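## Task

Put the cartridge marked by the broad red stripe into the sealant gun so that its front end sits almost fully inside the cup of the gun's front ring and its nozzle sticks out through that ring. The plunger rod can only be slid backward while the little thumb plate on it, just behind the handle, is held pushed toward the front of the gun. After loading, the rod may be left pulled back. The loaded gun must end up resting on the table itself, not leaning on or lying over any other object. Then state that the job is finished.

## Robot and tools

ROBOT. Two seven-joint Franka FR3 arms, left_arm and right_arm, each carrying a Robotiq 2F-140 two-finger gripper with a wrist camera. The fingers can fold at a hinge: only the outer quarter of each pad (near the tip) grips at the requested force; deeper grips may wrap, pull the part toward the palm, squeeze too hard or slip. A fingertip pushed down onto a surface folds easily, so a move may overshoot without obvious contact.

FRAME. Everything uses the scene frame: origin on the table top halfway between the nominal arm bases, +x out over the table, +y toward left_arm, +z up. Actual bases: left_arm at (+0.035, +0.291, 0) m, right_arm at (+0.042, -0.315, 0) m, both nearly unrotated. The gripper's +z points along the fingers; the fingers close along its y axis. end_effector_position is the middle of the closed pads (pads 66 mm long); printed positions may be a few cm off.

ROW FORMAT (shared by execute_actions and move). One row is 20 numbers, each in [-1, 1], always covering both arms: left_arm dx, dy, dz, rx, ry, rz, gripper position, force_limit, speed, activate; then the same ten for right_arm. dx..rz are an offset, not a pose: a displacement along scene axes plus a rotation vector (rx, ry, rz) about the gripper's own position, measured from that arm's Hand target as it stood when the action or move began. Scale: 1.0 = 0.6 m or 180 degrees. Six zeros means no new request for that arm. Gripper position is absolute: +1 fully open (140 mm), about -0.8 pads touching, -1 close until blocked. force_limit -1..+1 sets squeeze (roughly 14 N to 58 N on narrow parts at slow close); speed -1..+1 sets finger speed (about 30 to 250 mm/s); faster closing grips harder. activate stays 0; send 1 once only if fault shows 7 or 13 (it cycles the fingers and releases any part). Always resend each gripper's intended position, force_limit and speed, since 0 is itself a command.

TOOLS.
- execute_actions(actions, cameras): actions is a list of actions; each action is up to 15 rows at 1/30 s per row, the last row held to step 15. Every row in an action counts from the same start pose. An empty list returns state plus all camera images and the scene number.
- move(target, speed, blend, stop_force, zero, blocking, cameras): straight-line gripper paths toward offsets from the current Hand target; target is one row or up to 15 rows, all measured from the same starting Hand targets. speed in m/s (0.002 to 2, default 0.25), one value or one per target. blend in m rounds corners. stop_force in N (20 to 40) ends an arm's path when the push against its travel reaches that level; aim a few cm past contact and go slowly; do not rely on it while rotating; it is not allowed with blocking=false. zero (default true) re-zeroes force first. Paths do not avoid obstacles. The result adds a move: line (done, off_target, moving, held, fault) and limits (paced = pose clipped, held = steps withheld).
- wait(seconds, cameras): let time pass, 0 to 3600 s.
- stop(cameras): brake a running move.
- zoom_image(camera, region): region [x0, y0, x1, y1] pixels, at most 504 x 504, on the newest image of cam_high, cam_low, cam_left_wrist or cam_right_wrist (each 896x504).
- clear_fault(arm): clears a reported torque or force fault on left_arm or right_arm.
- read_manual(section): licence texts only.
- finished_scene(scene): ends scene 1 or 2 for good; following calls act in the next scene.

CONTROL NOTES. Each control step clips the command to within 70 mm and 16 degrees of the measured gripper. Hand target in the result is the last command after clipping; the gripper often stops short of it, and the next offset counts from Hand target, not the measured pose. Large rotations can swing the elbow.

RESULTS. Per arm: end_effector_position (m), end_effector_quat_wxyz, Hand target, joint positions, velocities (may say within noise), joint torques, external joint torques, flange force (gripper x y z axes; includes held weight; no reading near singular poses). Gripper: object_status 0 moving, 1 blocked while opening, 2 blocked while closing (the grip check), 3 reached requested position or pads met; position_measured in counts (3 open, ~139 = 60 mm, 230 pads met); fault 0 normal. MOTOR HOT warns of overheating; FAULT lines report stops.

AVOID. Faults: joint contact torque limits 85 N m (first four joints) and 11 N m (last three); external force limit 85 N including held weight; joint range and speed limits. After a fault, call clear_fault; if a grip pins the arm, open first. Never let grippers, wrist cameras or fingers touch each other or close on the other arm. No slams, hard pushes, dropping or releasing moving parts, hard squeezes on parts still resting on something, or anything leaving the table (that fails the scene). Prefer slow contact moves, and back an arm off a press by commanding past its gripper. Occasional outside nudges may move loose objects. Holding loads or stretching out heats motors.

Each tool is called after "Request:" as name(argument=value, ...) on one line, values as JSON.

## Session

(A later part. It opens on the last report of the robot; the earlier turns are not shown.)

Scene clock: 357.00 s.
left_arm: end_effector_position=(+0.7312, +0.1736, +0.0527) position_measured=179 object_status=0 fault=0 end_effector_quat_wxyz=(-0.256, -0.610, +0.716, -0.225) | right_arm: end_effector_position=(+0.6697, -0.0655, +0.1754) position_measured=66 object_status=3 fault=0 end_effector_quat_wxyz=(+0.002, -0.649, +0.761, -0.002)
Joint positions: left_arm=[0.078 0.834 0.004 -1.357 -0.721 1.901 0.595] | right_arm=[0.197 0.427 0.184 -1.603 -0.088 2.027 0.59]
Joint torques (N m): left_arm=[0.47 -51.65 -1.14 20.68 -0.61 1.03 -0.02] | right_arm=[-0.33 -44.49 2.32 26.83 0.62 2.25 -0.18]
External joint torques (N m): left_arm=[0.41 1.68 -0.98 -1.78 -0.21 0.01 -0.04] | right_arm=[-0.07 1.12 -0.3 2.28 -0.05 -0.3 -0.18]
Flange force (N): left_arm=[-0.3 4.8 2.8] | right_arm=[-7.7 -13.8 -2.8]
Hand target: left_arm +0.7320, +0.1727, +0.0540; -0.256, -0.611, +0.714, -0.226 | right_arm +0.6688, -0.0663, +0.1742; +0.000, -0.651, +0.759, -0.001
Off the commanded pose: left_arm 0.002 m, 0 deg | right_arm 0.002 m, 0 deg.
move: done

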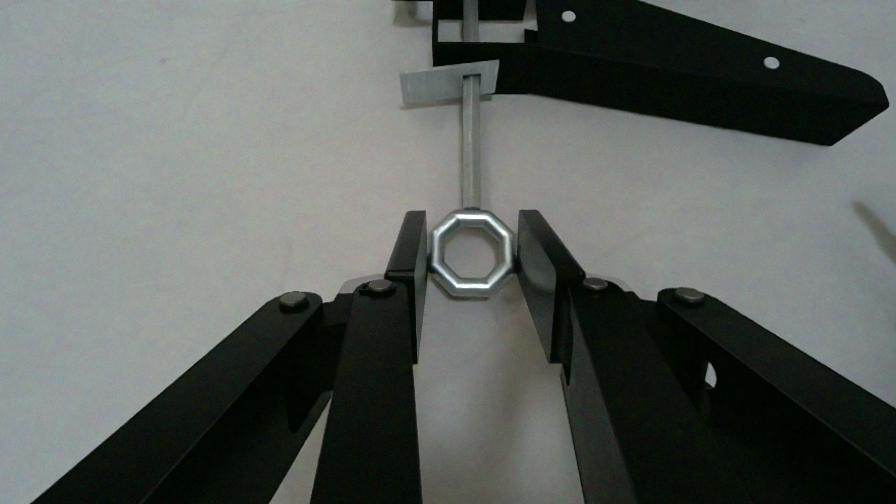

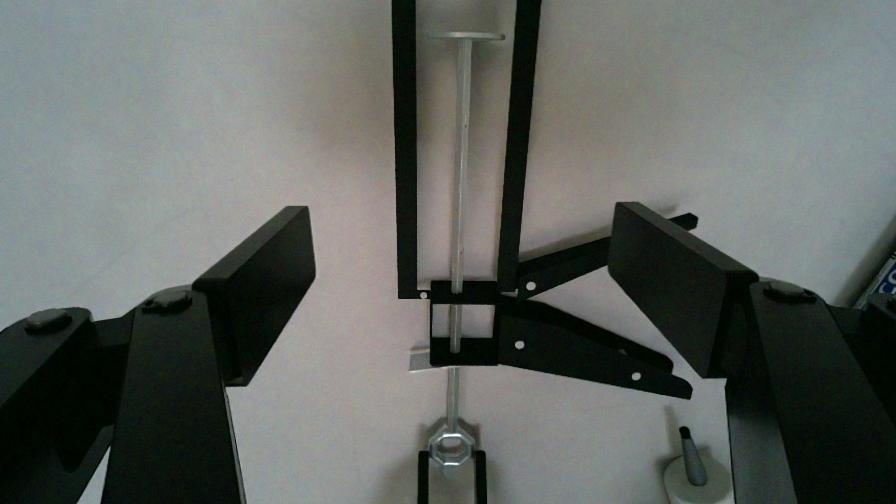

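Request:
move(target=[0,0,0,0,0,0,-1,0,-1,0, 0.0402,0.2508,-0.0917,0,0,-0.0078,-0.5,0,0,0], speed=0.15, cameras=["cam_high","cam_left_wrist","cam_right_wrist"])

Scene clock: 392.37 s.
left_arm: end_effector_position=(+0.7312, +0.1736, +0.0527) position_measured=179 object_status=2 fault=0 end_effector_quat_wxyz=(-0.256, -0.610, +0.716, -0.225) | right_arm: end_effector_position=(+0.6946, +0.0836, +0.1204) position_measured=192 object_status=3 fault=0 end_effector_quat_wxyz=(+0.002, -0.645, +0.764, -0.002)
Joint positions: left_arm=[0.078 0.834 0.004 -1.357 -0.721 1.901 0.595] | right_arm=[0.431 0.816 0.148 -1.105 -0.117 1.918 0.769]
Joint velocities: left_arm=[within noise] | right_arm=[0.001 0.001 0.001 -0.001 0 -0.002 0.005]
Joint torques (N m): left_arm=[0.49 -51.66 -1.11 20.65 -0.61 1.04 -0.01] | right_arm=[0.77 -54.16 1.98 27.43 0.89 2.23 0.14]
External joint torques (N m): left_arm=[0.57 1.77 -0.86 -1.86 -0.21 0.02 -0.03] | right_arm=[0.84 1.02 -1.47 2.81 0.18 -0.29 0.14]
Flange force (N): left_arm=[-0.5 5.1 2.8] | right_arm=[-21.8 -23.5 -3.5]
Hand target: left_arm +0.7320, +0.1727, +0.0540; -0.256, -0.611, +0.714, -0.226 | right_arm +0.6929, +0.0841, +0.1192; +0.000, -0.641, +0.767, -0.001
Off the commanded pose: left_arm 0.002 m, 0 deg | right_arm 0.002 m, 1 deg.
move: done

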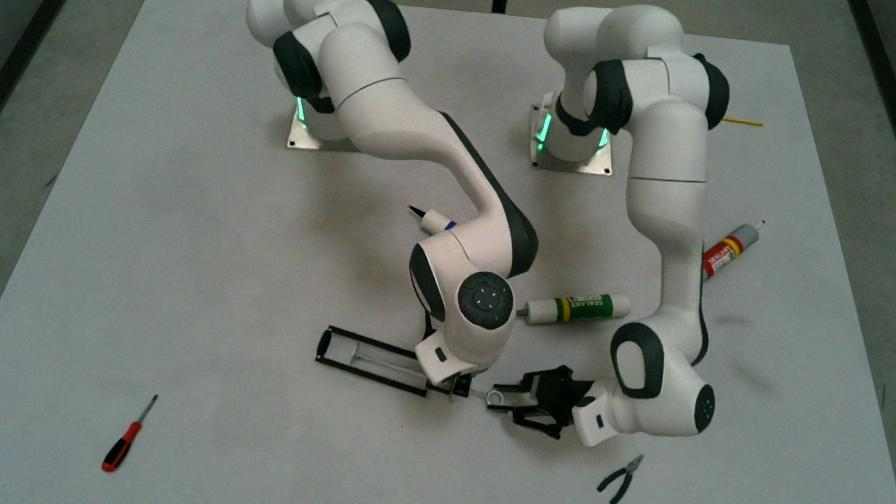

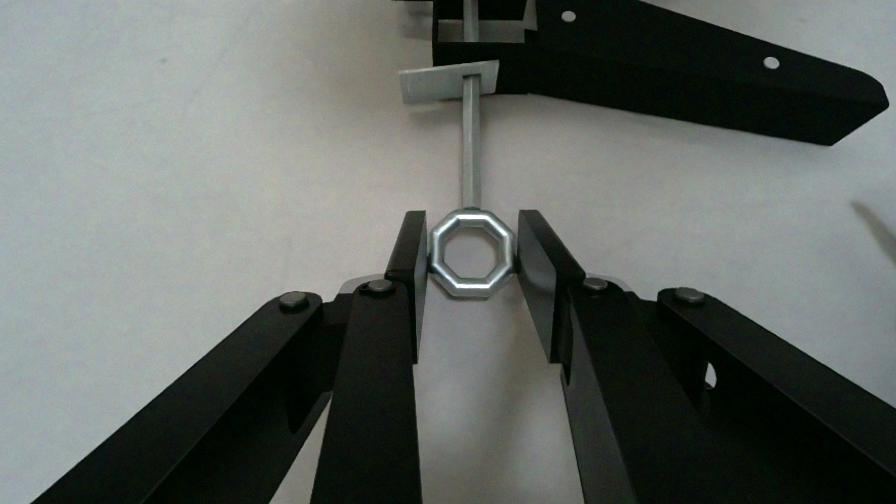

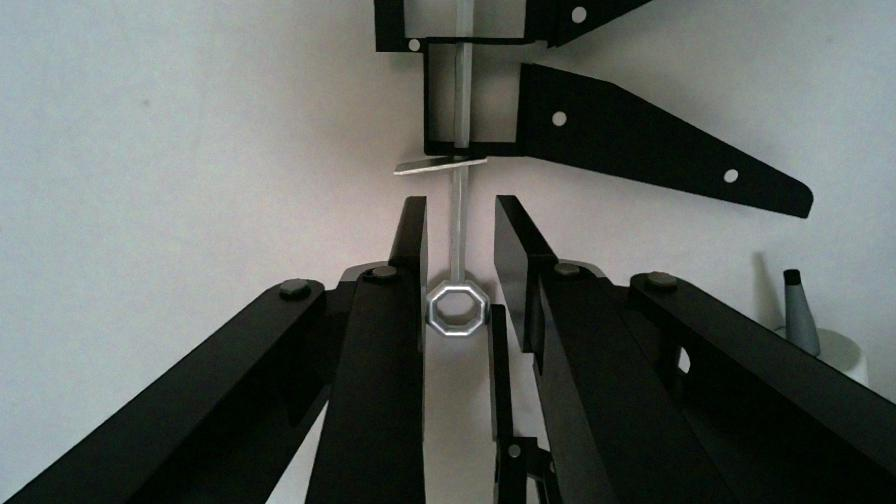

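Request:
move(target=[[0,0,0,0,0,0,-1,0,-1,0, 0.001,0.0067,0,0,0,0,-0.6,0,0,0],[0,0,0,0,0,0,-1,0,-1,0, 0.001,0.0067,-0.08,0,0,0,-0.6,0,0,0]], speed=0.1, cameras=["cam_left_wrist","cam_right_wrist"])

Scene clock: 409.37 s.
left_arm: end_effector_position=(+0.7312, +0.1736, +0.0527) position_measured=179 object_status=2 fault=0 end_effector_quat_wxyz=(-0.256, -0.610, +0.716, -0.225) | right_arm: end_effector_position=(+0.6927, +0.0868, +0.0704) position_measured=205 object_status=3 fault=0 end_effector_quat_wxyz=(-0.002, -0.644, +0.765, +0.000)
Joint positions: left_arm=[0.078 0.834 0.004 -1.357 -0.721 1.901 0.595] | right_arm=[0.439 0.874 0.139 -1.13 -0.117 1.992 0.777]
Joint velocities: left_arm=[within noise] | right_arm=[0.001 0 -0.001 -0.001 0 0.003 0.002]
Joint torques (N m): left_arm=[0.47 -51.65 -1.11 20.62 -0.62 1.03 -0.03] | right_arm=[0.77 -56.05 1.99 26.68 0.59 2.53 0.21]
External joint torques (N m): left_arm=[0.42 1.9 -0.93 -1.97 -0.21 0 -0.04] | right_arm=[0.88 0.16 -1.52 2.19 -0.1 0.03 0.21]
Flange force (N): left_arm=[-0.5 5.2 3.1] | right_arm=[-14.3 -14.4 -1.2]
Hand target: left_arm +0.7320, +0.1727, +0.0540; -0.256, -0.611, +0.714, -0.226 | right_arm +0.6935, +0.0882, +0.0712; +0.000, -0.641, +0.767, -0.001
Off the commanded pose: left_arm 0.002 m, 0 deg | right_arm 0.002 m, 0 deg.
move: done

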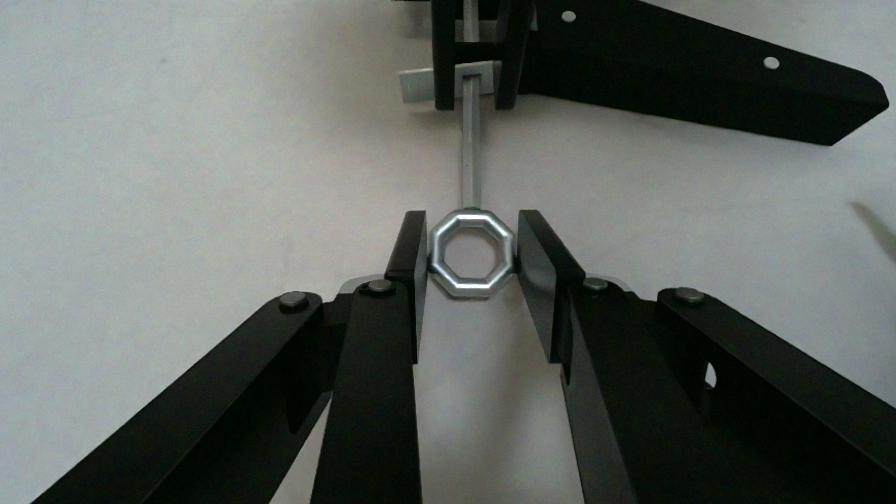

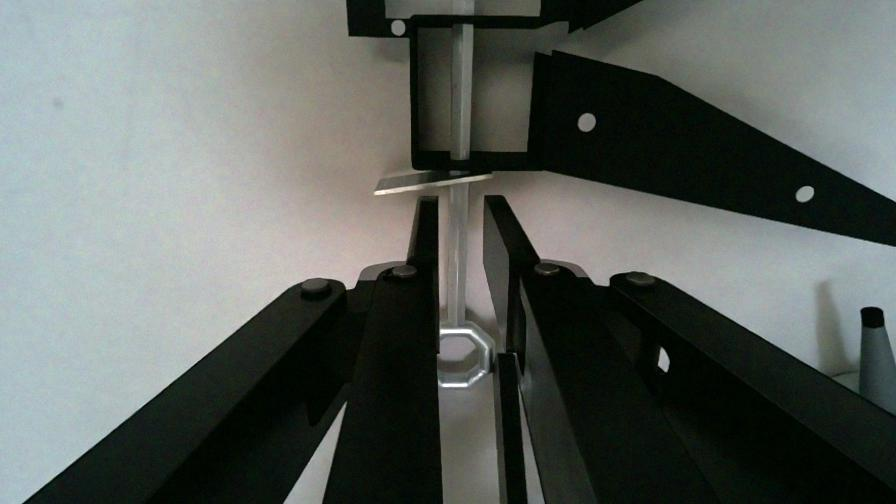

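Request:
move(target=[0,0,0,0,0,0,-1,0,-1,0, 0,0,-0.034,0,0,0,-0.6,0,0,0], speed=0.06)

Request:
move(target=[0,0,0,0,0,0,-1,0,-1,0, -0.0055,-0.0295,0,0,0,0,-0.6,0,0,0], speed=0.04, cameras=["cam_left_wrist","cam_right_wrist"])

Scene clock: 422.13 s.
left_arm: end_effector_position=(+0.7312, +0.1736, +0.0527) position_measured=179 object_status=2 fault=0 end_effector_quat_wxyz=(-0.256, -0.610, +0.716, -0.225) | right_arm: end_effector_position=(+0.6930, +0.0869, +0.0507) position_measured=205 object_status=3 fault=0 end_effector_quat_wxyz=(-0.002, -0.643, +0.765, +0.000)
Joint positions: left_arm=[0.078 0.834 0.004 -1.357 -0.721 1.901 0.595] | right_arm=[0.441 0.896 0.134 -1.142 -0.117 2.027 0.777]
Joint velocities: left_arm=[within noise] | right_arm=[0 -0.001 0.001 -0.001 -0.001 0.004 0]
Joint torques (N m): left_arm=[0.46 -51.67 -1.13 20.65 -0.61 1.03 -0.04] | right_arm=[0.78 -55.77 1.87 26.56 0.59 2.54 0.2]
External joint torques (N m): left_arm=[0.48 1.66 -0.92 -1.81 -0.21 0.02 -0.06] | right_arm=[0.94 0.58 -1.59 2.25 -0.08 0.04 0.2]
Flange force (N): left_arm=[-0.3 5.1 2.8] | right_arm=[-15.8 -16.0 -0.1]
Hand target: left_arm +0.7320, +0.1727, +0.0540; -0.256, -0.611, +0.714, -0.226 | right_arm +0.6935, +0.0882, +0.0508; +0.000, -0.641, +0.767, -0.001
Off the commanded pose: left_arm 0.002 m, 0 deg | right_arm 0.001 m, 0 deg.
move: done

Scene clock: 423.03 s.
left_arm: end_effector_position=(+0.7289, +0.1656, +0.0532) position_measured=179 object_status=2 fault=0 end_effector_quat_wxyz=(-0.260, -0.606, +0.717, -0.225) | right_arm: end_effector_position=(+0.6868, +0.0780, +0.0515) position_measured=205 object_status=3 fault=0 end_effector_quat_wxyz=(+0.001, -0.642, +0.767, +0.001)
Joint positions: left_arm=[0.073 0.834 -0.002 -1.359 -0.723 1.898 0.595] | right_arm=[0.426 0.844 0.137 -1.235 -0.113 2.073 0.775]
Joint velocities: left_arm=[within noise] | right_arm=[0.001 0.001 0 -0.001 -0.001 0.003 0]
Joint torques (N m): left_arm=[3.54 -52.57 1.84 21.45 0.03 1.46 -0.19] | right_arm=[-3.21 -55.45 -0.04 25.7 -0.13 2.03 -0.18]
External joint torques (N m): left_arm=[3.58 0.89 2.21 -1.09 0.45 0.46 -0.21] | right_arm=[-3.26 0.02 -3.68 1.46 -0.81 -0.51 -0.18]
Flange force (N): left_arm=[-3.3 4.2 -1.4] | right_arm=[-4.1 -11.7 -1.0]
Hand target: left_arm +0.7320, +0.1727, +0.0540; -0.256, -0.611, +0.714, -0.226 | right_arm +0.6902, +0.0705, +0.0508; +0.000, -0.641, +0.767, -0.001
Off the commanded pose: left_arm 0.008 m, 1 deg | right_arm 0.008 m, 0 deg.
move: off_target (right_arm)

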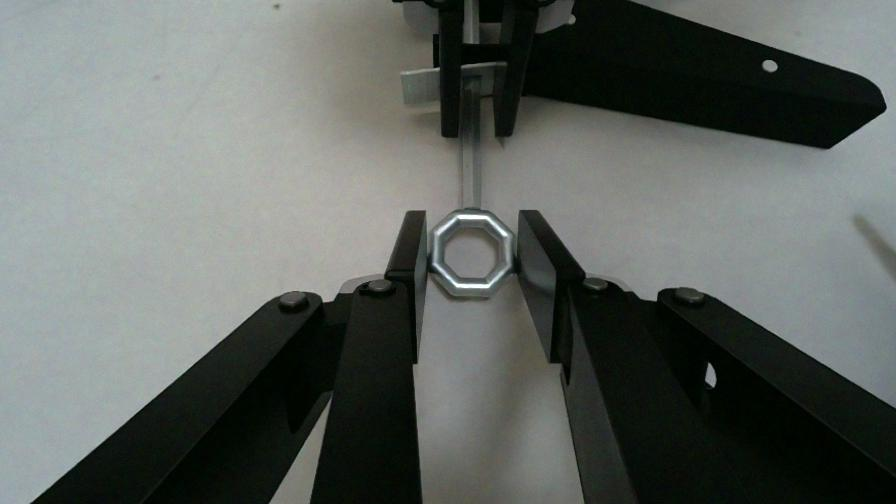

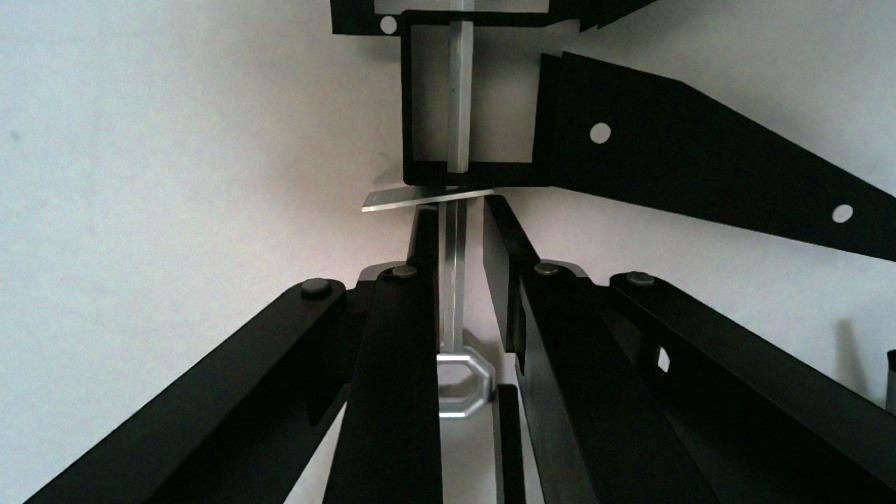

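Request:
move(target=[[0,0,0,0,0,0,-1,0,-1,0, 0.0055,0.03,0,0,0,0,-0.6,0,0,0],[0,0,0,0,0,0,-1,0,-1,0, 0.0055,0.03,0.08,0,0,0,-0.82,0,0,0],[0,0,0,0,0,0,-1,0,-1,0, 0.0365,0.025,0.08,0,0,0,-0.82,0,0,0],[0,0,0,0,0,0,-1,0,-1,0, 0.0365,0.025,0,0,0,0,-0.82,0,0,0]], speed=0.1, cameras=["cam_left_wrist","cam_right_wrist"])

Scene clock: 437.23 s.
left_arm: end_effector_position=(+0.7305, +0.1713, +0.0526) position_measured=179 object_status=2 fault=0 end_effector_quat_wxyz=(-0.257, -0.609, +0.715, -0.225) | right_arm: end_effector_position=(+0.7097, +0.0866, +0.0499) position_measured=232 object_status=3 fault=0 end_effector_quat_wxyz=(-0.002, -0.640, +0.769, +0.001)
Joint positions: left_arm=[0.077 0.834 0.001 -1.359 -0.723 1.901 0.595] | right_arm=[0.44 0.972 0.129 -1.007 -0.114 1.968 0.768]
Joint velocities: left_arm=[within noise] | right_arm=[0 -0.001 0.001 0.002 0 0.003 0.001]
Joint torques (N m): left_arm=[0.86 -51.98 -0.58 21.48 -0.52 1.04 -0.05] | right_arm=[-0.13 -57.52 1.93 26.8 0.29 2.59 -0.13]
External joint torques (N m): left_arm=[1.03 1.29 -0.21 -0.96 -0.1 0.05 -0.07] | right_arm=[-0.12 0.32 -1.47 2.22 -0.41 0.08 -0.13]
Flange force (N): left_arm=[-1.6 1.4 1.1] | right_arm=[0.0 0.0 0.0]
Hand target: left_arm +0.7320, +0.1727, +0.0540; -0.256, -0.611, +0.714, -0.226 | right_arm +0.7121, +0.0855, +0.0508; +0.000, -0.641, +0.767, -0.001
Off the commanded pose: left_arm 0.002 m, 0 deg | right_arm 0.003 m, 0 deg.
move: done

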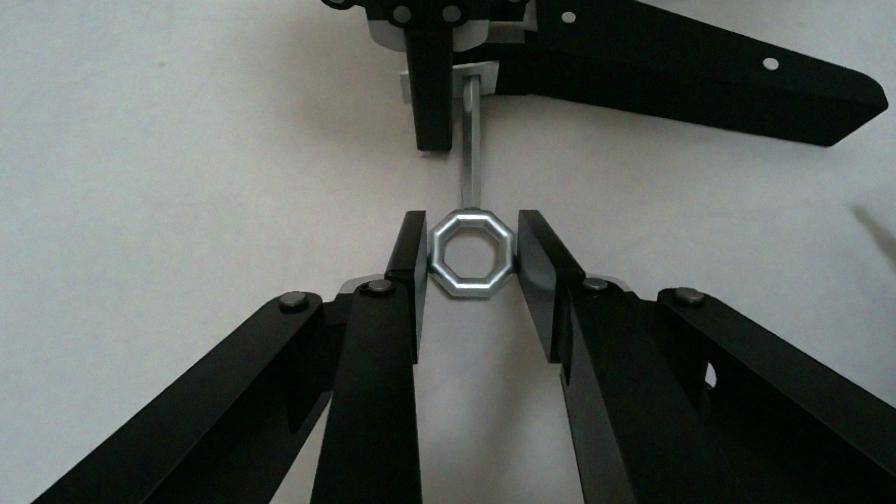

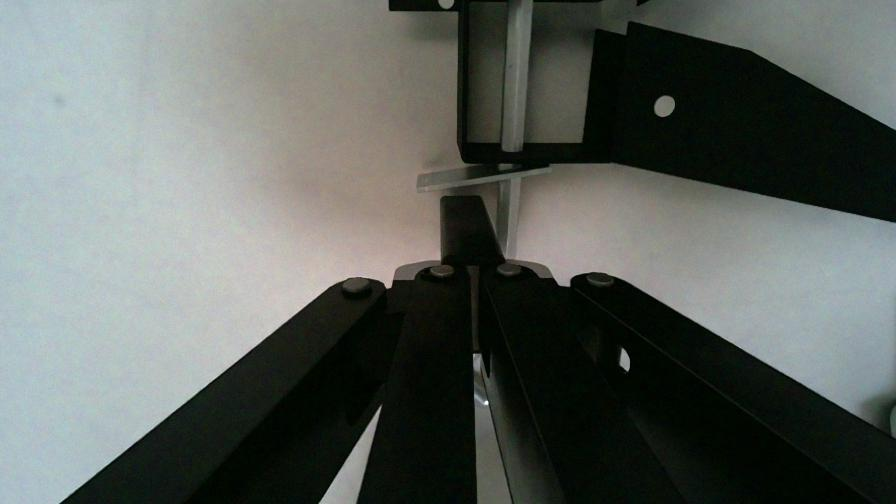

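Request:
move(target=[0,0,0,0,0,0,-1,0,-1,0, -0.0067,-0.036,0,0,0,0,-0.82,0,0,0], speed=0.04, cameras=["cam_left_wrist","cam_right_wrist"])

Scene clock: 443.57 s.
left_arm: end_effector_position=(+0.7290, +0.1662, +0.0532) position_measured=179 object_status=2 fault=0 end_effector_quat_wxyz=(-0.260, -0.606, +0.717, -0.225) | right_arm: end_effector_position=(+0.7043, +0.0717, +0.0508) position_measured=232 object_status=3 fault=0 end_effector_quat_wxyz=(+0.001, -0.641, +0.767, +0.002)
Joint positions: left_arm=[0.073 0.834 -0.001 -1.359 -0.724 1.898 0.595] | right_arm=[0.413 0.899 0.137 -1.139 -0.114 2.031 0.755]
Joint velocities: left_arm=[within noise] | right_arm=[0 0 -0.001 -0.003 0 0.002 -0.004]
Joint torques (N m): left_arm=[3.57 -52.42 2.15 21.53 0.05 1.47 -0.2] | right_arm=[-3.34 -57.04 -0.18 26.29 -0.4 1.98 -0.2]
External joint torques (N m): left_arm=[3.82 0.8 2.64 -0.88 0.47 0.49 -0.21] | right_arm=[-3.09 -0.68 -3.64 1.97 -1.08 -0.54 -0.2]
Flange force (N): left_arm=[-3.8 3.3 -1.9] | right_arm=[-5.9 -13.7 -2.2]
Hand target: left_arm +0.7320, +0.1727, +0.0540; -0.256, -0.611, +0.714, -0.226 | right_arm +0.7081, +0.0639, +0.0508; +0.000, -0.641, +0.767, -0.001
Off the commanded pose: left_arm 0.007 m, 1 deg | right_arm 0.009 m, 0 deg.
move: off_target (right_arm)

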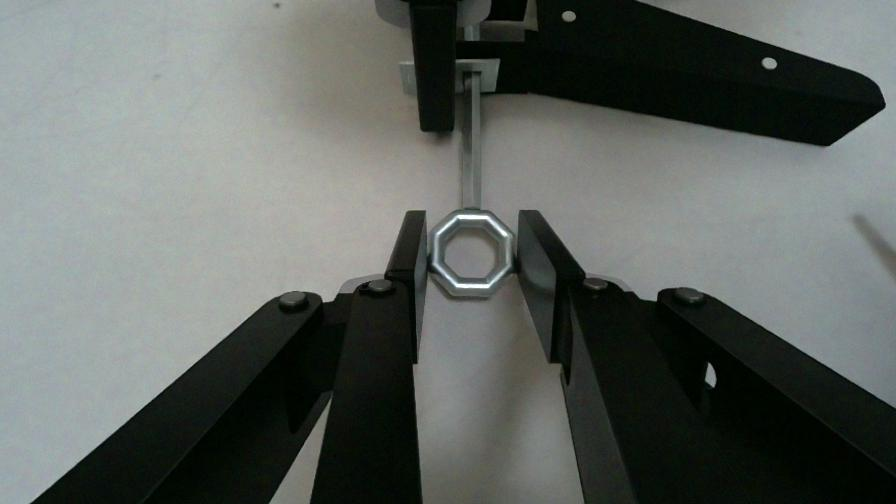

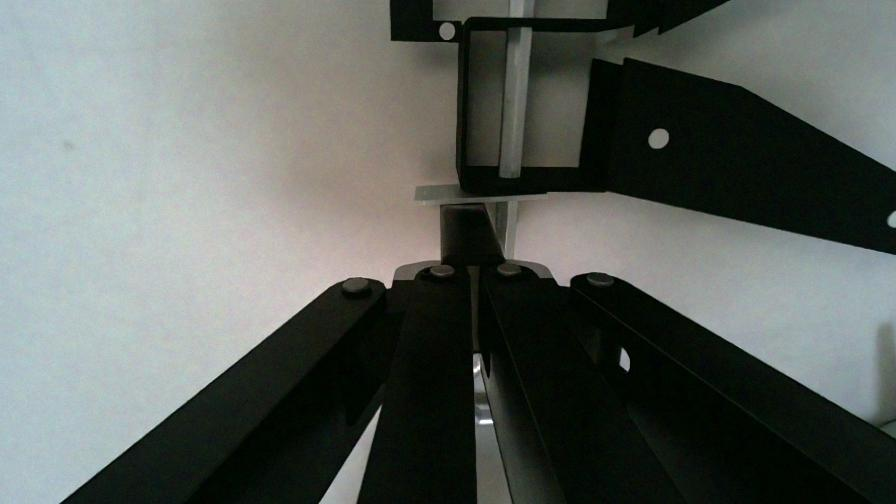

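Request:
move(target=[0.0117,0.0825,0,0,0,0,-1,0,-1,0, 0,0,0,0,0,0,-0.82,0,0,0], speed=0.05, cameras=["cam_left_wrist","cam_right_wrist"])

Scene clock: 452.13 s.
left_arm: end_effector_position=(+0.7374, +0.2125, +0.0537) position_measured=179 object_status=2 fault=0 end_effector_quat_wxyz=(-0.262, -0.609, +0.714, -0.228) | right_arm: end_effector_position=(+0.7056, +0.0725, +0.0524) position_measured=232 object_status=3 fault=0 end_effector_quat_wxyz=(+0.004, -0.642, +0.767, +0.002)
Joint positions: left_arm=[0.127 0.885 0.022 -1.266 -0.715 1.823 0.614] | right_arm=[0.413 0.897 0.137 -1.139 -0.114 2.035 0.754]
Joint velocities: left_arm=[0 0 0.001 0 0.001 -0.004 0.002] | right_arm=[within noise]
Joint torques (N m): left_arm=[3.89 -53.41 2.8 22.7 0.22 0.99 0.03] | right_arm=[-3.17 -55.78 -0.57 25.84 -0.34 1.73 -0.18]
External joint torques (N m): left_arm=[3.97 1.31 2.76 -0.13 0.74 0.04 0.01] | right_arm=[-2.96 0.57 -4.06 1.53 -1.02 -0.79 -0.18]
Flange force (N): left_arm=[-6.6 -3.4 -3.5] | right_arm=[-8.1 -16.1 -0.8]
Hand target: left_arm +0.7391, +0.2222, +0.0540; -0.256, -0.611, +0.714, -0.226 | right_arm +0.7081, +0.0639, +0.0508; +0.000, -0.641, +0.767, -0.001
Off the commanded pose: left_arm 0.010 m, 1 deg | right_arm 0.009 m, 0 deg.
move: off_target (left_arm)

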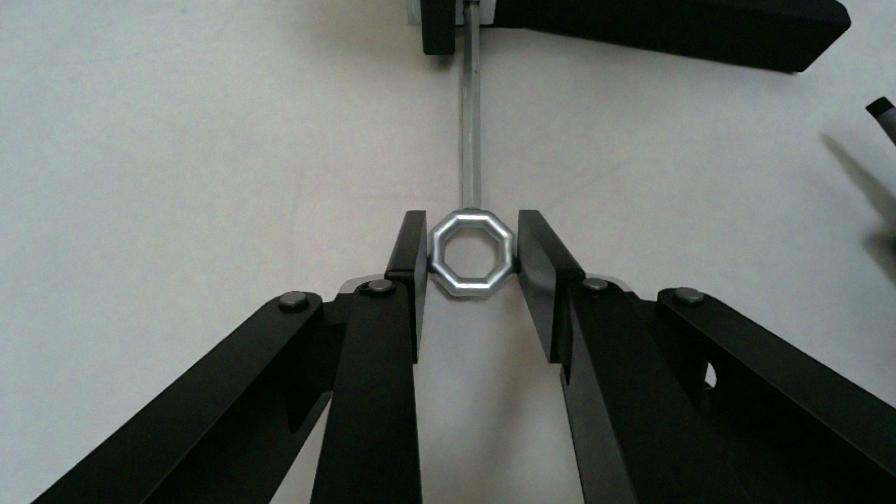

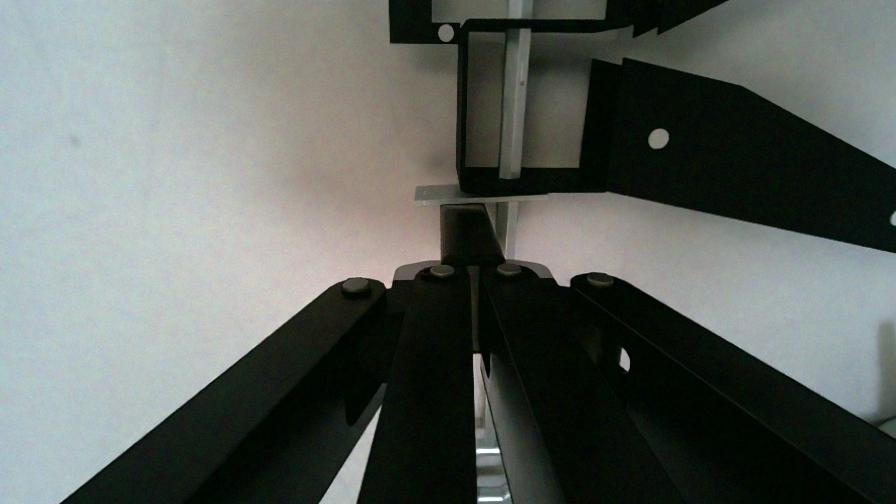

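Request:
move(target=[0.026,0.1833,0,0,0,0,-1,0,-1,0, 0,0,0,0,0,0,-0.82,0,0,0], speed=0.05, stop_force=20, cameras=["cam_high","cam_left_wrist","cam_right_wrist"])

Scene clock: 460.17 s.
left_arm: end_effector_position=(+0.7513, +0.2976, +0.0544) position_measured=179 object_status=2 fault=0 end_effector_quat_wxyz=(-0.261, -0.608, +0.714, -0.229) | right_arm: end_effector_position=(+0.7065, +0.0731, +0.0545) position_measured=232 object_status=3 fault=0 end_effector_quat_wxyz=(+0.005, -0.642, +0.767, +0.002)
Joint positions: left_arm=[0.227 1.033 0.062 -0.995 -0.692 1.655 0.632] | right_arm=[0.413 0.894 0.138 -1.139 -0.114 2.036 0.754]
Joint velocities: left_arm=[-0.001 0 0.001 0.001 0 -0.003 -0.001] | right_arm=[within noise]
Joint torques (N m): left_arm=[4.33 -55.94 3.59 23.39 0.59 0.95 0.05] | right_arm=[-3.36 -54.5 -0.68 25.49 -0.36 1.68 -0.17]
External joint torques (N m): left_arm=[4.42 0.97 2.95 0.2 1.3 0.03 0.03] | right_arm=[-3.45 1.84 -4.35 1.17 -1.05 -0.85 -0.17]
Flange force (N): left_arm=[0.0 0.0 0.0] | right_arm=[-9.5 -18.7 0.9]
Hand target: left_arm +0.7513, +0.3085, +0.0540; -0.256, -0.611, +0.714, -0.226 (not the last commanded pose) | right_arm +0.7081, +0.0639, +0.0508; +0.000, -0.641, +0.767, -0.001
Off the commanded pose: left_arm 0.035 m, 1 deg | right_arm 0.010 m, 1 deg.
move: given up (left_arm; no force reading, so stop_force could not act: that arm's path ended)

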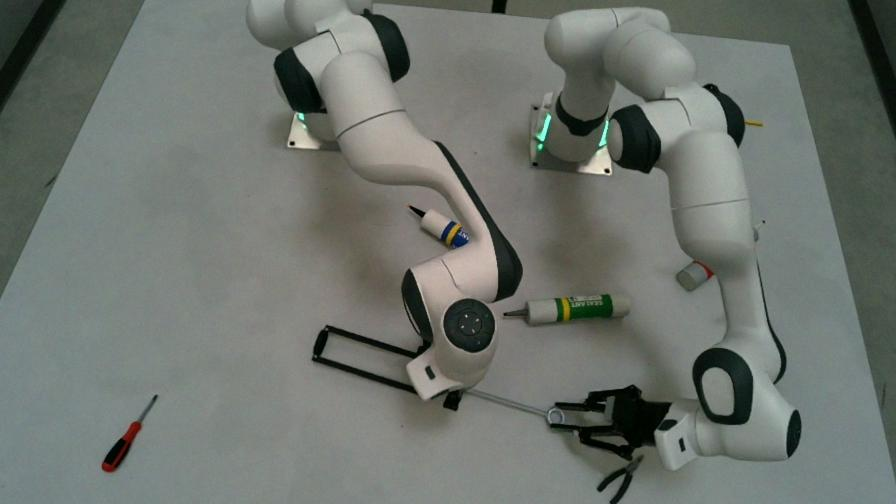

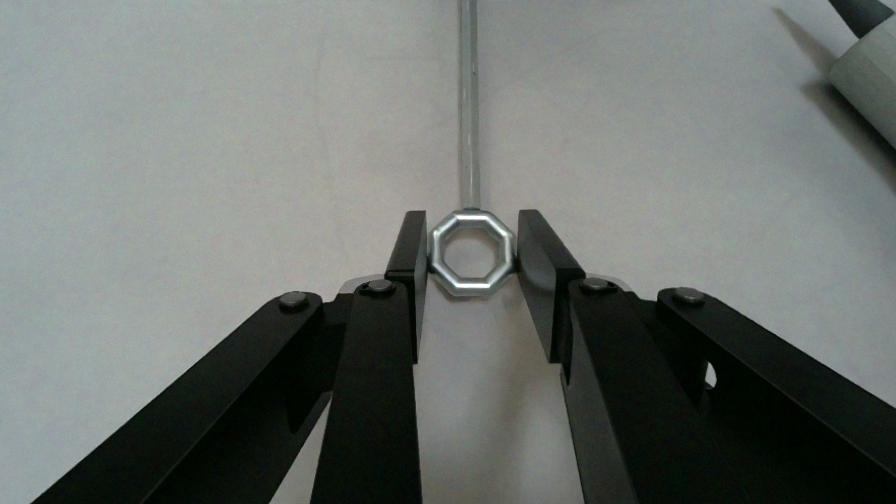

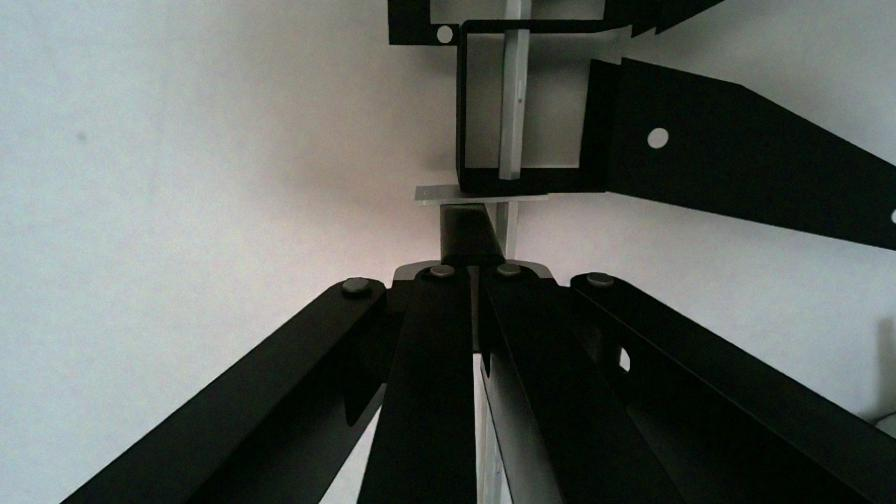

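Request:
move(target=[0.004,0.03,0,0,0,0,-1,0,-1,0, 0,0,0,0,0,0,-0.82,0,0,0], speed=0.03, cameras=["cam_left_wrist","cam_right_wrist"])

Scene clock: 466.97 s.
left_arm: end_effector_position=(+0.7541, +0.3149, +0.0550) position_measured=179 object_status=2 fault=0 end_effector_quat_wxyz=(-0.261, -0.606, +0.716, -0.230) | right_arm: end_effector_position=(+0.7066, +0.0735, +0.0551) position_measured=232 object_status=3 fault=0 end_effector_quat_wxyz=(+0.006, -0.642, +0.767, +0.002)
Joint positions: left_arm=[0.247 1.08 0.073 -0.908 -0.692 1.609 0.632] | right_arm=[0.413 0.893 0.138 -1.139 -0.114 2.036 0.754]
Joint velocities: left_arm=[0 0 0.002 0.001 0.001 -0.003 -0.001] | right_arm=[within noise]
Joint torques (N m): left_arm=[4.67 -55.93 4.09 22.63 0.93 0.96 0.07] | right_arm=[-3.55 -53.95 -0.8 25.08 -0.41 1.57 -0.2]
External joint torques (N m): left_arm=[4.68 1.72 3.3 -0.73 1.69 0.03 0.06] | right_arm=[-3.4 2.32 -4.33 0.77 -1.09 -0.96 -0.2]
Flange force (N): left_arm=[0.0 0.0 0.0] | right_arm=[-9.1 -18.2 1.4]
Hand target: left_arm +0.7537, +0.3265, +0.0540; -0.256, -0.611, +0.714, -0.226 | right_arm +0.7081, +0.0639, +0.0508; +0.000, -0.641, +0.767, -0.001
Off the commanded pose: left_arm 0.012 m, 1 deg | right_arm 0.011 m, 1 deg.
move: off_target (left_arm)

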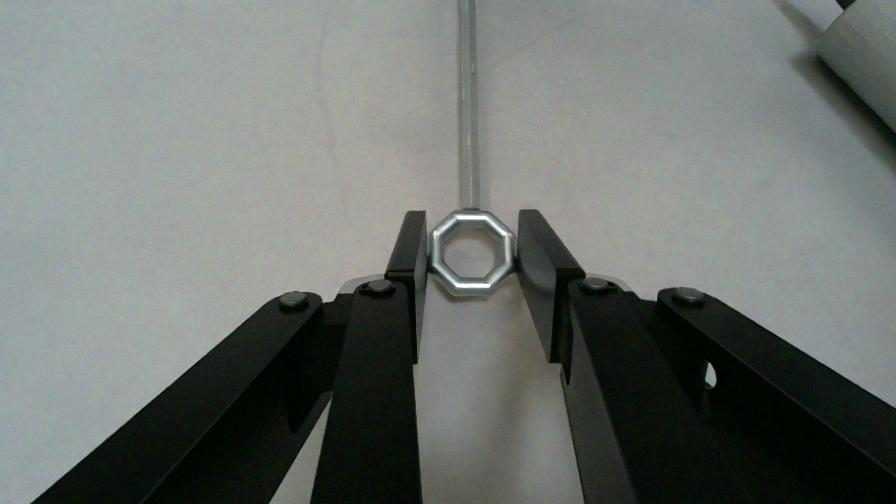

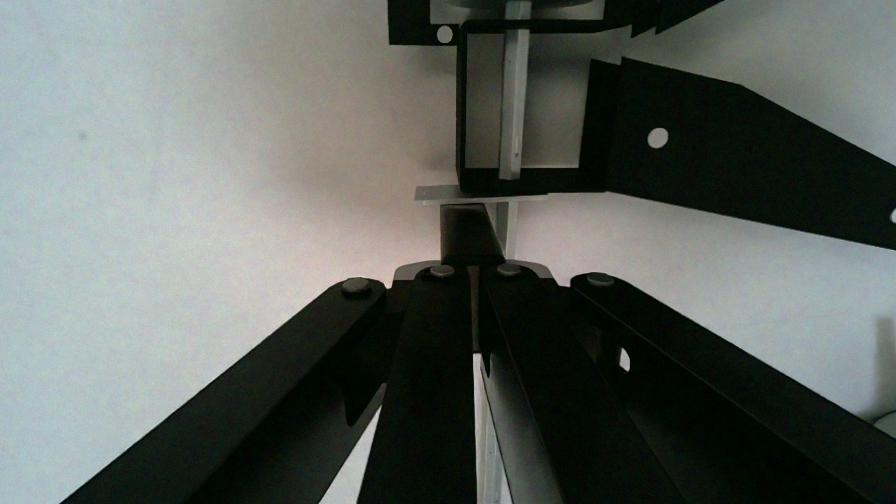

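Request:
move(target=[0.002,0.022,0,0,0,0,-1,0,-1,0, 0,0,0,0,0,0,-0.82,0,0,0], speed=0.03, cameras=["cam_right_wrist"])

Scene clock: 475.10 s.
left_arm: end_effector_position=(+0.7535, +0.3250, +0.0553) position_measured=179 object_status=2 fault=0 end_effector_quat_wxyz=(-0.264, -0.602, +0.718, -0.229) | right_arm: end_effector_position=(+0.7060, +0.0757, +0.0556) position_measured=232 object_status=3 fault=0 end_effector_quat_wxyz=(+0.007, -0.642, +0.767, +0.003)
Joint positions: left_arm=[0.261 1.119 0.08 -0.838 -0.692 1.567 0.632] | right_arm=[0.413 0.893 0.14 -1.139 -0.113 2.038 0.754]
Joint velocities: left_arm=[0.002 0 0 0 -0.001 -0.007 0.001] | right_arm=[within noise]
Joint torques (N m): left_arm=[6.73 -56.2 4.92 23.37 0.91 2.02 -0.11] | right_arm=[-4.37 -53.76 -2.05 24.74 -0.85 1.24 -0.19]
External joint torques (N m): left_arm=[6.58 1.95 4.04 -0.08 1.72 1.09 -0.13] | right_arm=[-4.17 2.68 -5.62 0.33 -1.54 -1.32 -0.19]
Flange force (N): left_arm=[0.0 0.0 0.0] | right_arm=[-7.7 -18.1 1.7]
Hand target: left_arm +0.7549, +0.3397, +0.0540; -0.256, -0.611, +0.714, -0.226 | right_arm +0.7081, +0.0639, +0.0508; +0.000, -0.641, +0.767, -0.001
Off the commanded pose: left_arm 0.015 m, 1 deg | right_arm 0.013 m, 1 deg.
move: off_target (left_arm)

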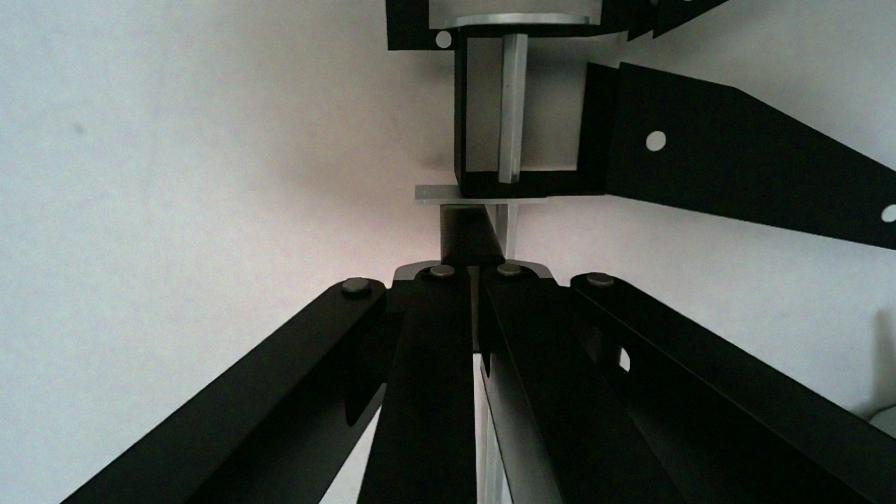

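Request:
move(target=[[-0.002,-0.0245,0,0,0,0,-1,0,-1,0, 0,0.018,0,0,0,0,-0.82,0,0,0],[-0.002,-0.0245,0,0,0,0,0,0,-0.5,0, 0.006,0.05,0,0,0,0,-0.82,0,0,0],[0.02,0.1,0.13,0,0,0,0,0,-0.5,0, 0.006,0.05,0.2,0,0,0,0.5,0,0,0]], speed=0.1, cameras=["cam_left_wrist","cam_right_wrist","cam_high"])

Scene clock: 489.10 s.
left_arm: end_effector_position=(+0.7658, +0.3974, +0.1321) position_measured=129 object_status=3 fault=0 end_effector_quat_wxyz=(-0.228, -0.618, +0.713, -0.242) | right_arm: end_effector_position=(+0.7134, +0.0932, +0.1721) position_measured=66 object_status=3 fault=0 end_effector_quat_wxyz=(+0.002, -0.639, +0.769, -0.001)
Joint positions: left_arm=[0.383 1.198 0.037 -0.502 -0.645 1.397 0.539] | right_arm=[0.464 0.959 0.132 -0.718 -0.11 1.677 0.762]
Joint torques (N m): left_arm=[1.07 -56.74 -2.09 22.4 -0.89 1.38 -0.31] | right_arm=[0.68 -56.28 2.2 27.19 0.64 2.24 -0.08]
External joint torques (N m): left_arm=[1.16 2.08 -1.65 -1.26 0.18 0.11 -0.33] | right_arm=[0.81 1.4 -0.53 2.68 -0.11 -0.29 -0.08]
Flange force (N): left_arm=[0.0 0.0 0.0] | right_arm=[0.0 0.0 0.0]
Hand target: left_arm +0.7669, +0.3997, +0.1320; -0.256, -0.611, +0.714, -0.226 | right_arm +0.7117, +0.0939, +0.1708; +0.000, -0.641, +0.767, -0.001
Off the commanded pose: left_arm 0.003 m, 4 deg | right_arm 0.002 m, 0 deg.
elbow stopped short (left arm): the move would have taken joint 4 (elbow) straighter than the controller allows.
move: off_target (left_arm)
Images, in order (width x height): cam_high 896x504, cam_left_wrist 896x504, cam_right_wrist 896x504.

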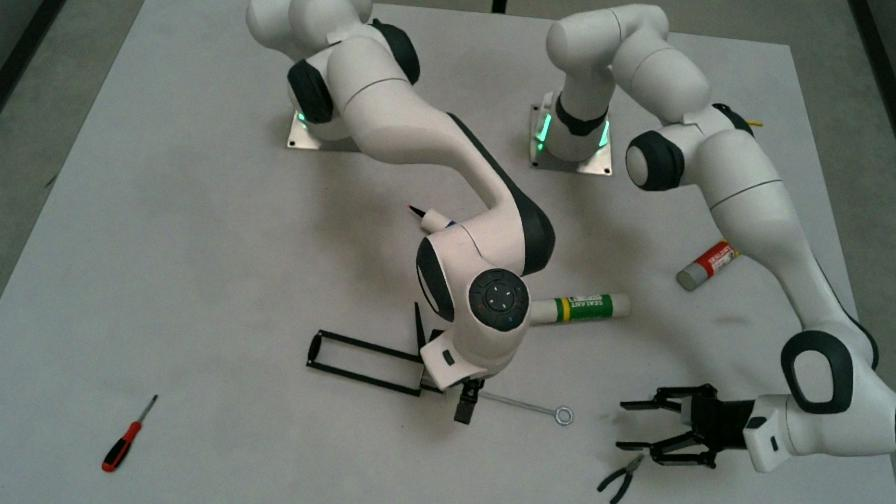

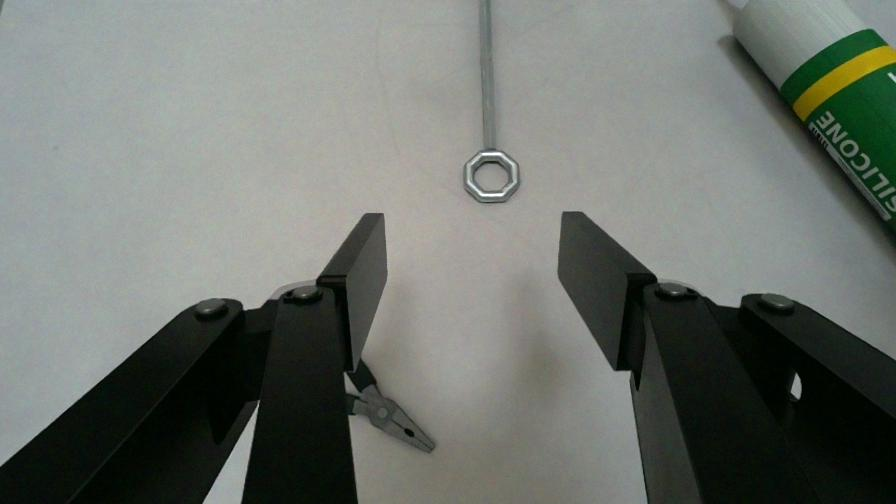

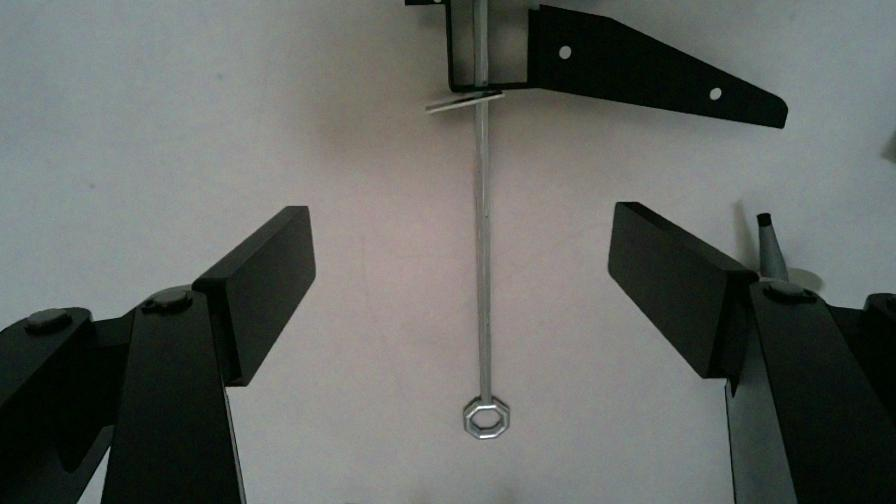

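Request:
move(target=[-0.6748,0.3755,0.18,0.2179,0.0726,0.2815,0.6,0,0,0, -0.113,-0.5805,-0.0613,0.1919,-0.0318,0.0134,0.5,0,0,0], speed=0.3, cameras=["cam_left_wrist","cam_right_wrist","cam_high"])

Scene clock: 561.93 s.
left_arm: end_effector_position=(+0.3623, +0.6241, +0.2401) position_measured=53 object_status=3 fault=0 end_effector_quat_wxyz=(+0.001, +0.919, -0.394, +0.001) | right_arm: end_effector_position=(+0.6454, -0.2547, +0.1354) position_measured=66 object_status=3 fault=0 end_effector_quat_wxyz=(+0.228, -0.625, +0.721, +0.194)
Joint positions: left_arm=[0.387 -0.276 0.374 -2.297 0.107 2.036 -0.051] | right_arm=[-0.638 0.315 0.495 -2.031 0.595 2.226 -0.384]
Joint velocities: left_arm=[0.001 0.001 0.001 0 0.002 0 -0.004] | right_arm=[-0.001 0.001 0.001 0 0.001 0 -0.005]
Joint torques (N m): left_arm=[0.97 -19.34 -3.68 22.48 0.83 2.81 -0.3] | right_arm=[-0.27 -35.56 4.71 24.12 0.52 1.52 -0.23]
External joint torques (N m): left_arm=[1 1.01 -0.44 -1.86 0.17 0.22 -0.3] | right_arm=[-0.18 0.76 -0.33 1.62 -0.11 -0.1 -0.21]
Flange force (N): left_arm=[0.5 3.4 4.7] | right_arm=[1.3 -8.1 -0.3]
Hand target: left_arm +0.3620, +0.6250, +0.2400; +0.000, +0.920, -0.391, +0.000 | right_arm +0.6439, -0.2544, +0.1340; +0.228, -0.627, +0.719, +0.196
Off the commanded pose: left_arm 0.001 m, 0 deg | right_arm 0.002 m, 0 deg.
move: done
Images, in order (width x height): cam_high 896x504, cam_left_wrist 896x504, cam_right_wrist 896x504.

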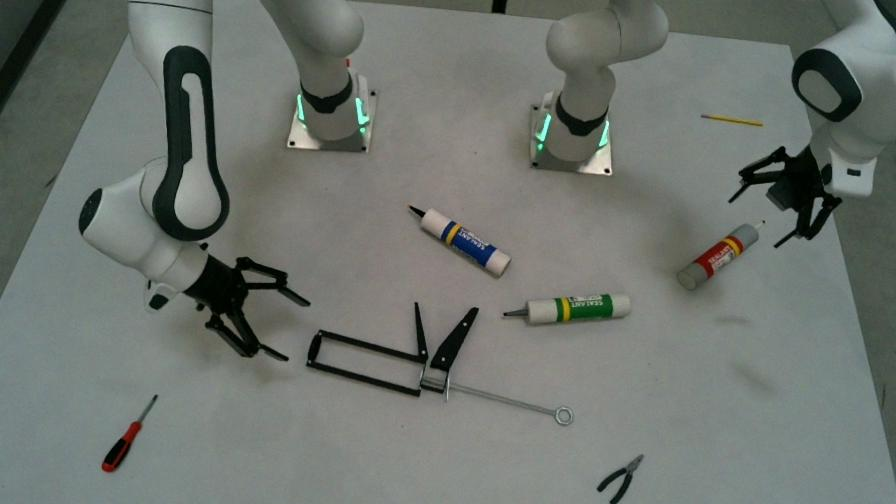

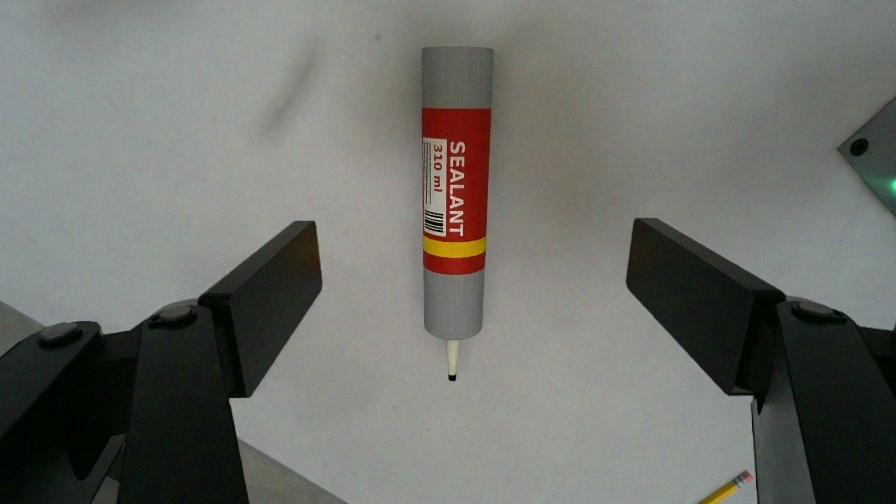

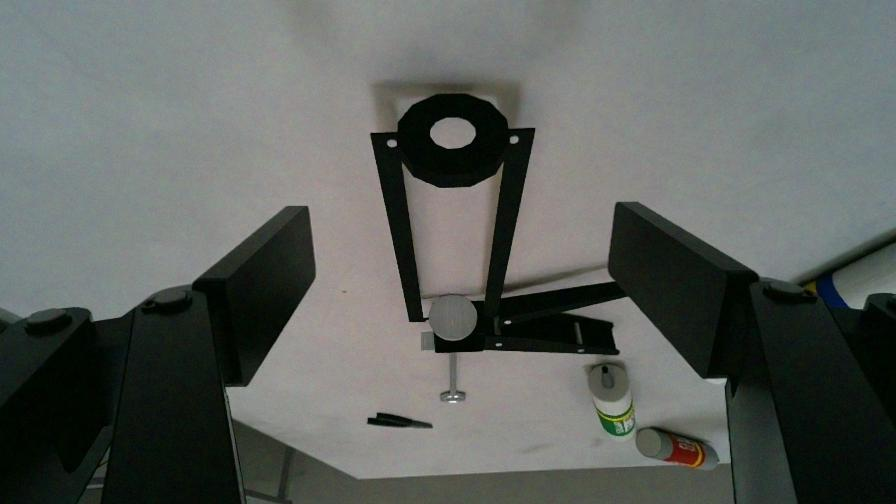

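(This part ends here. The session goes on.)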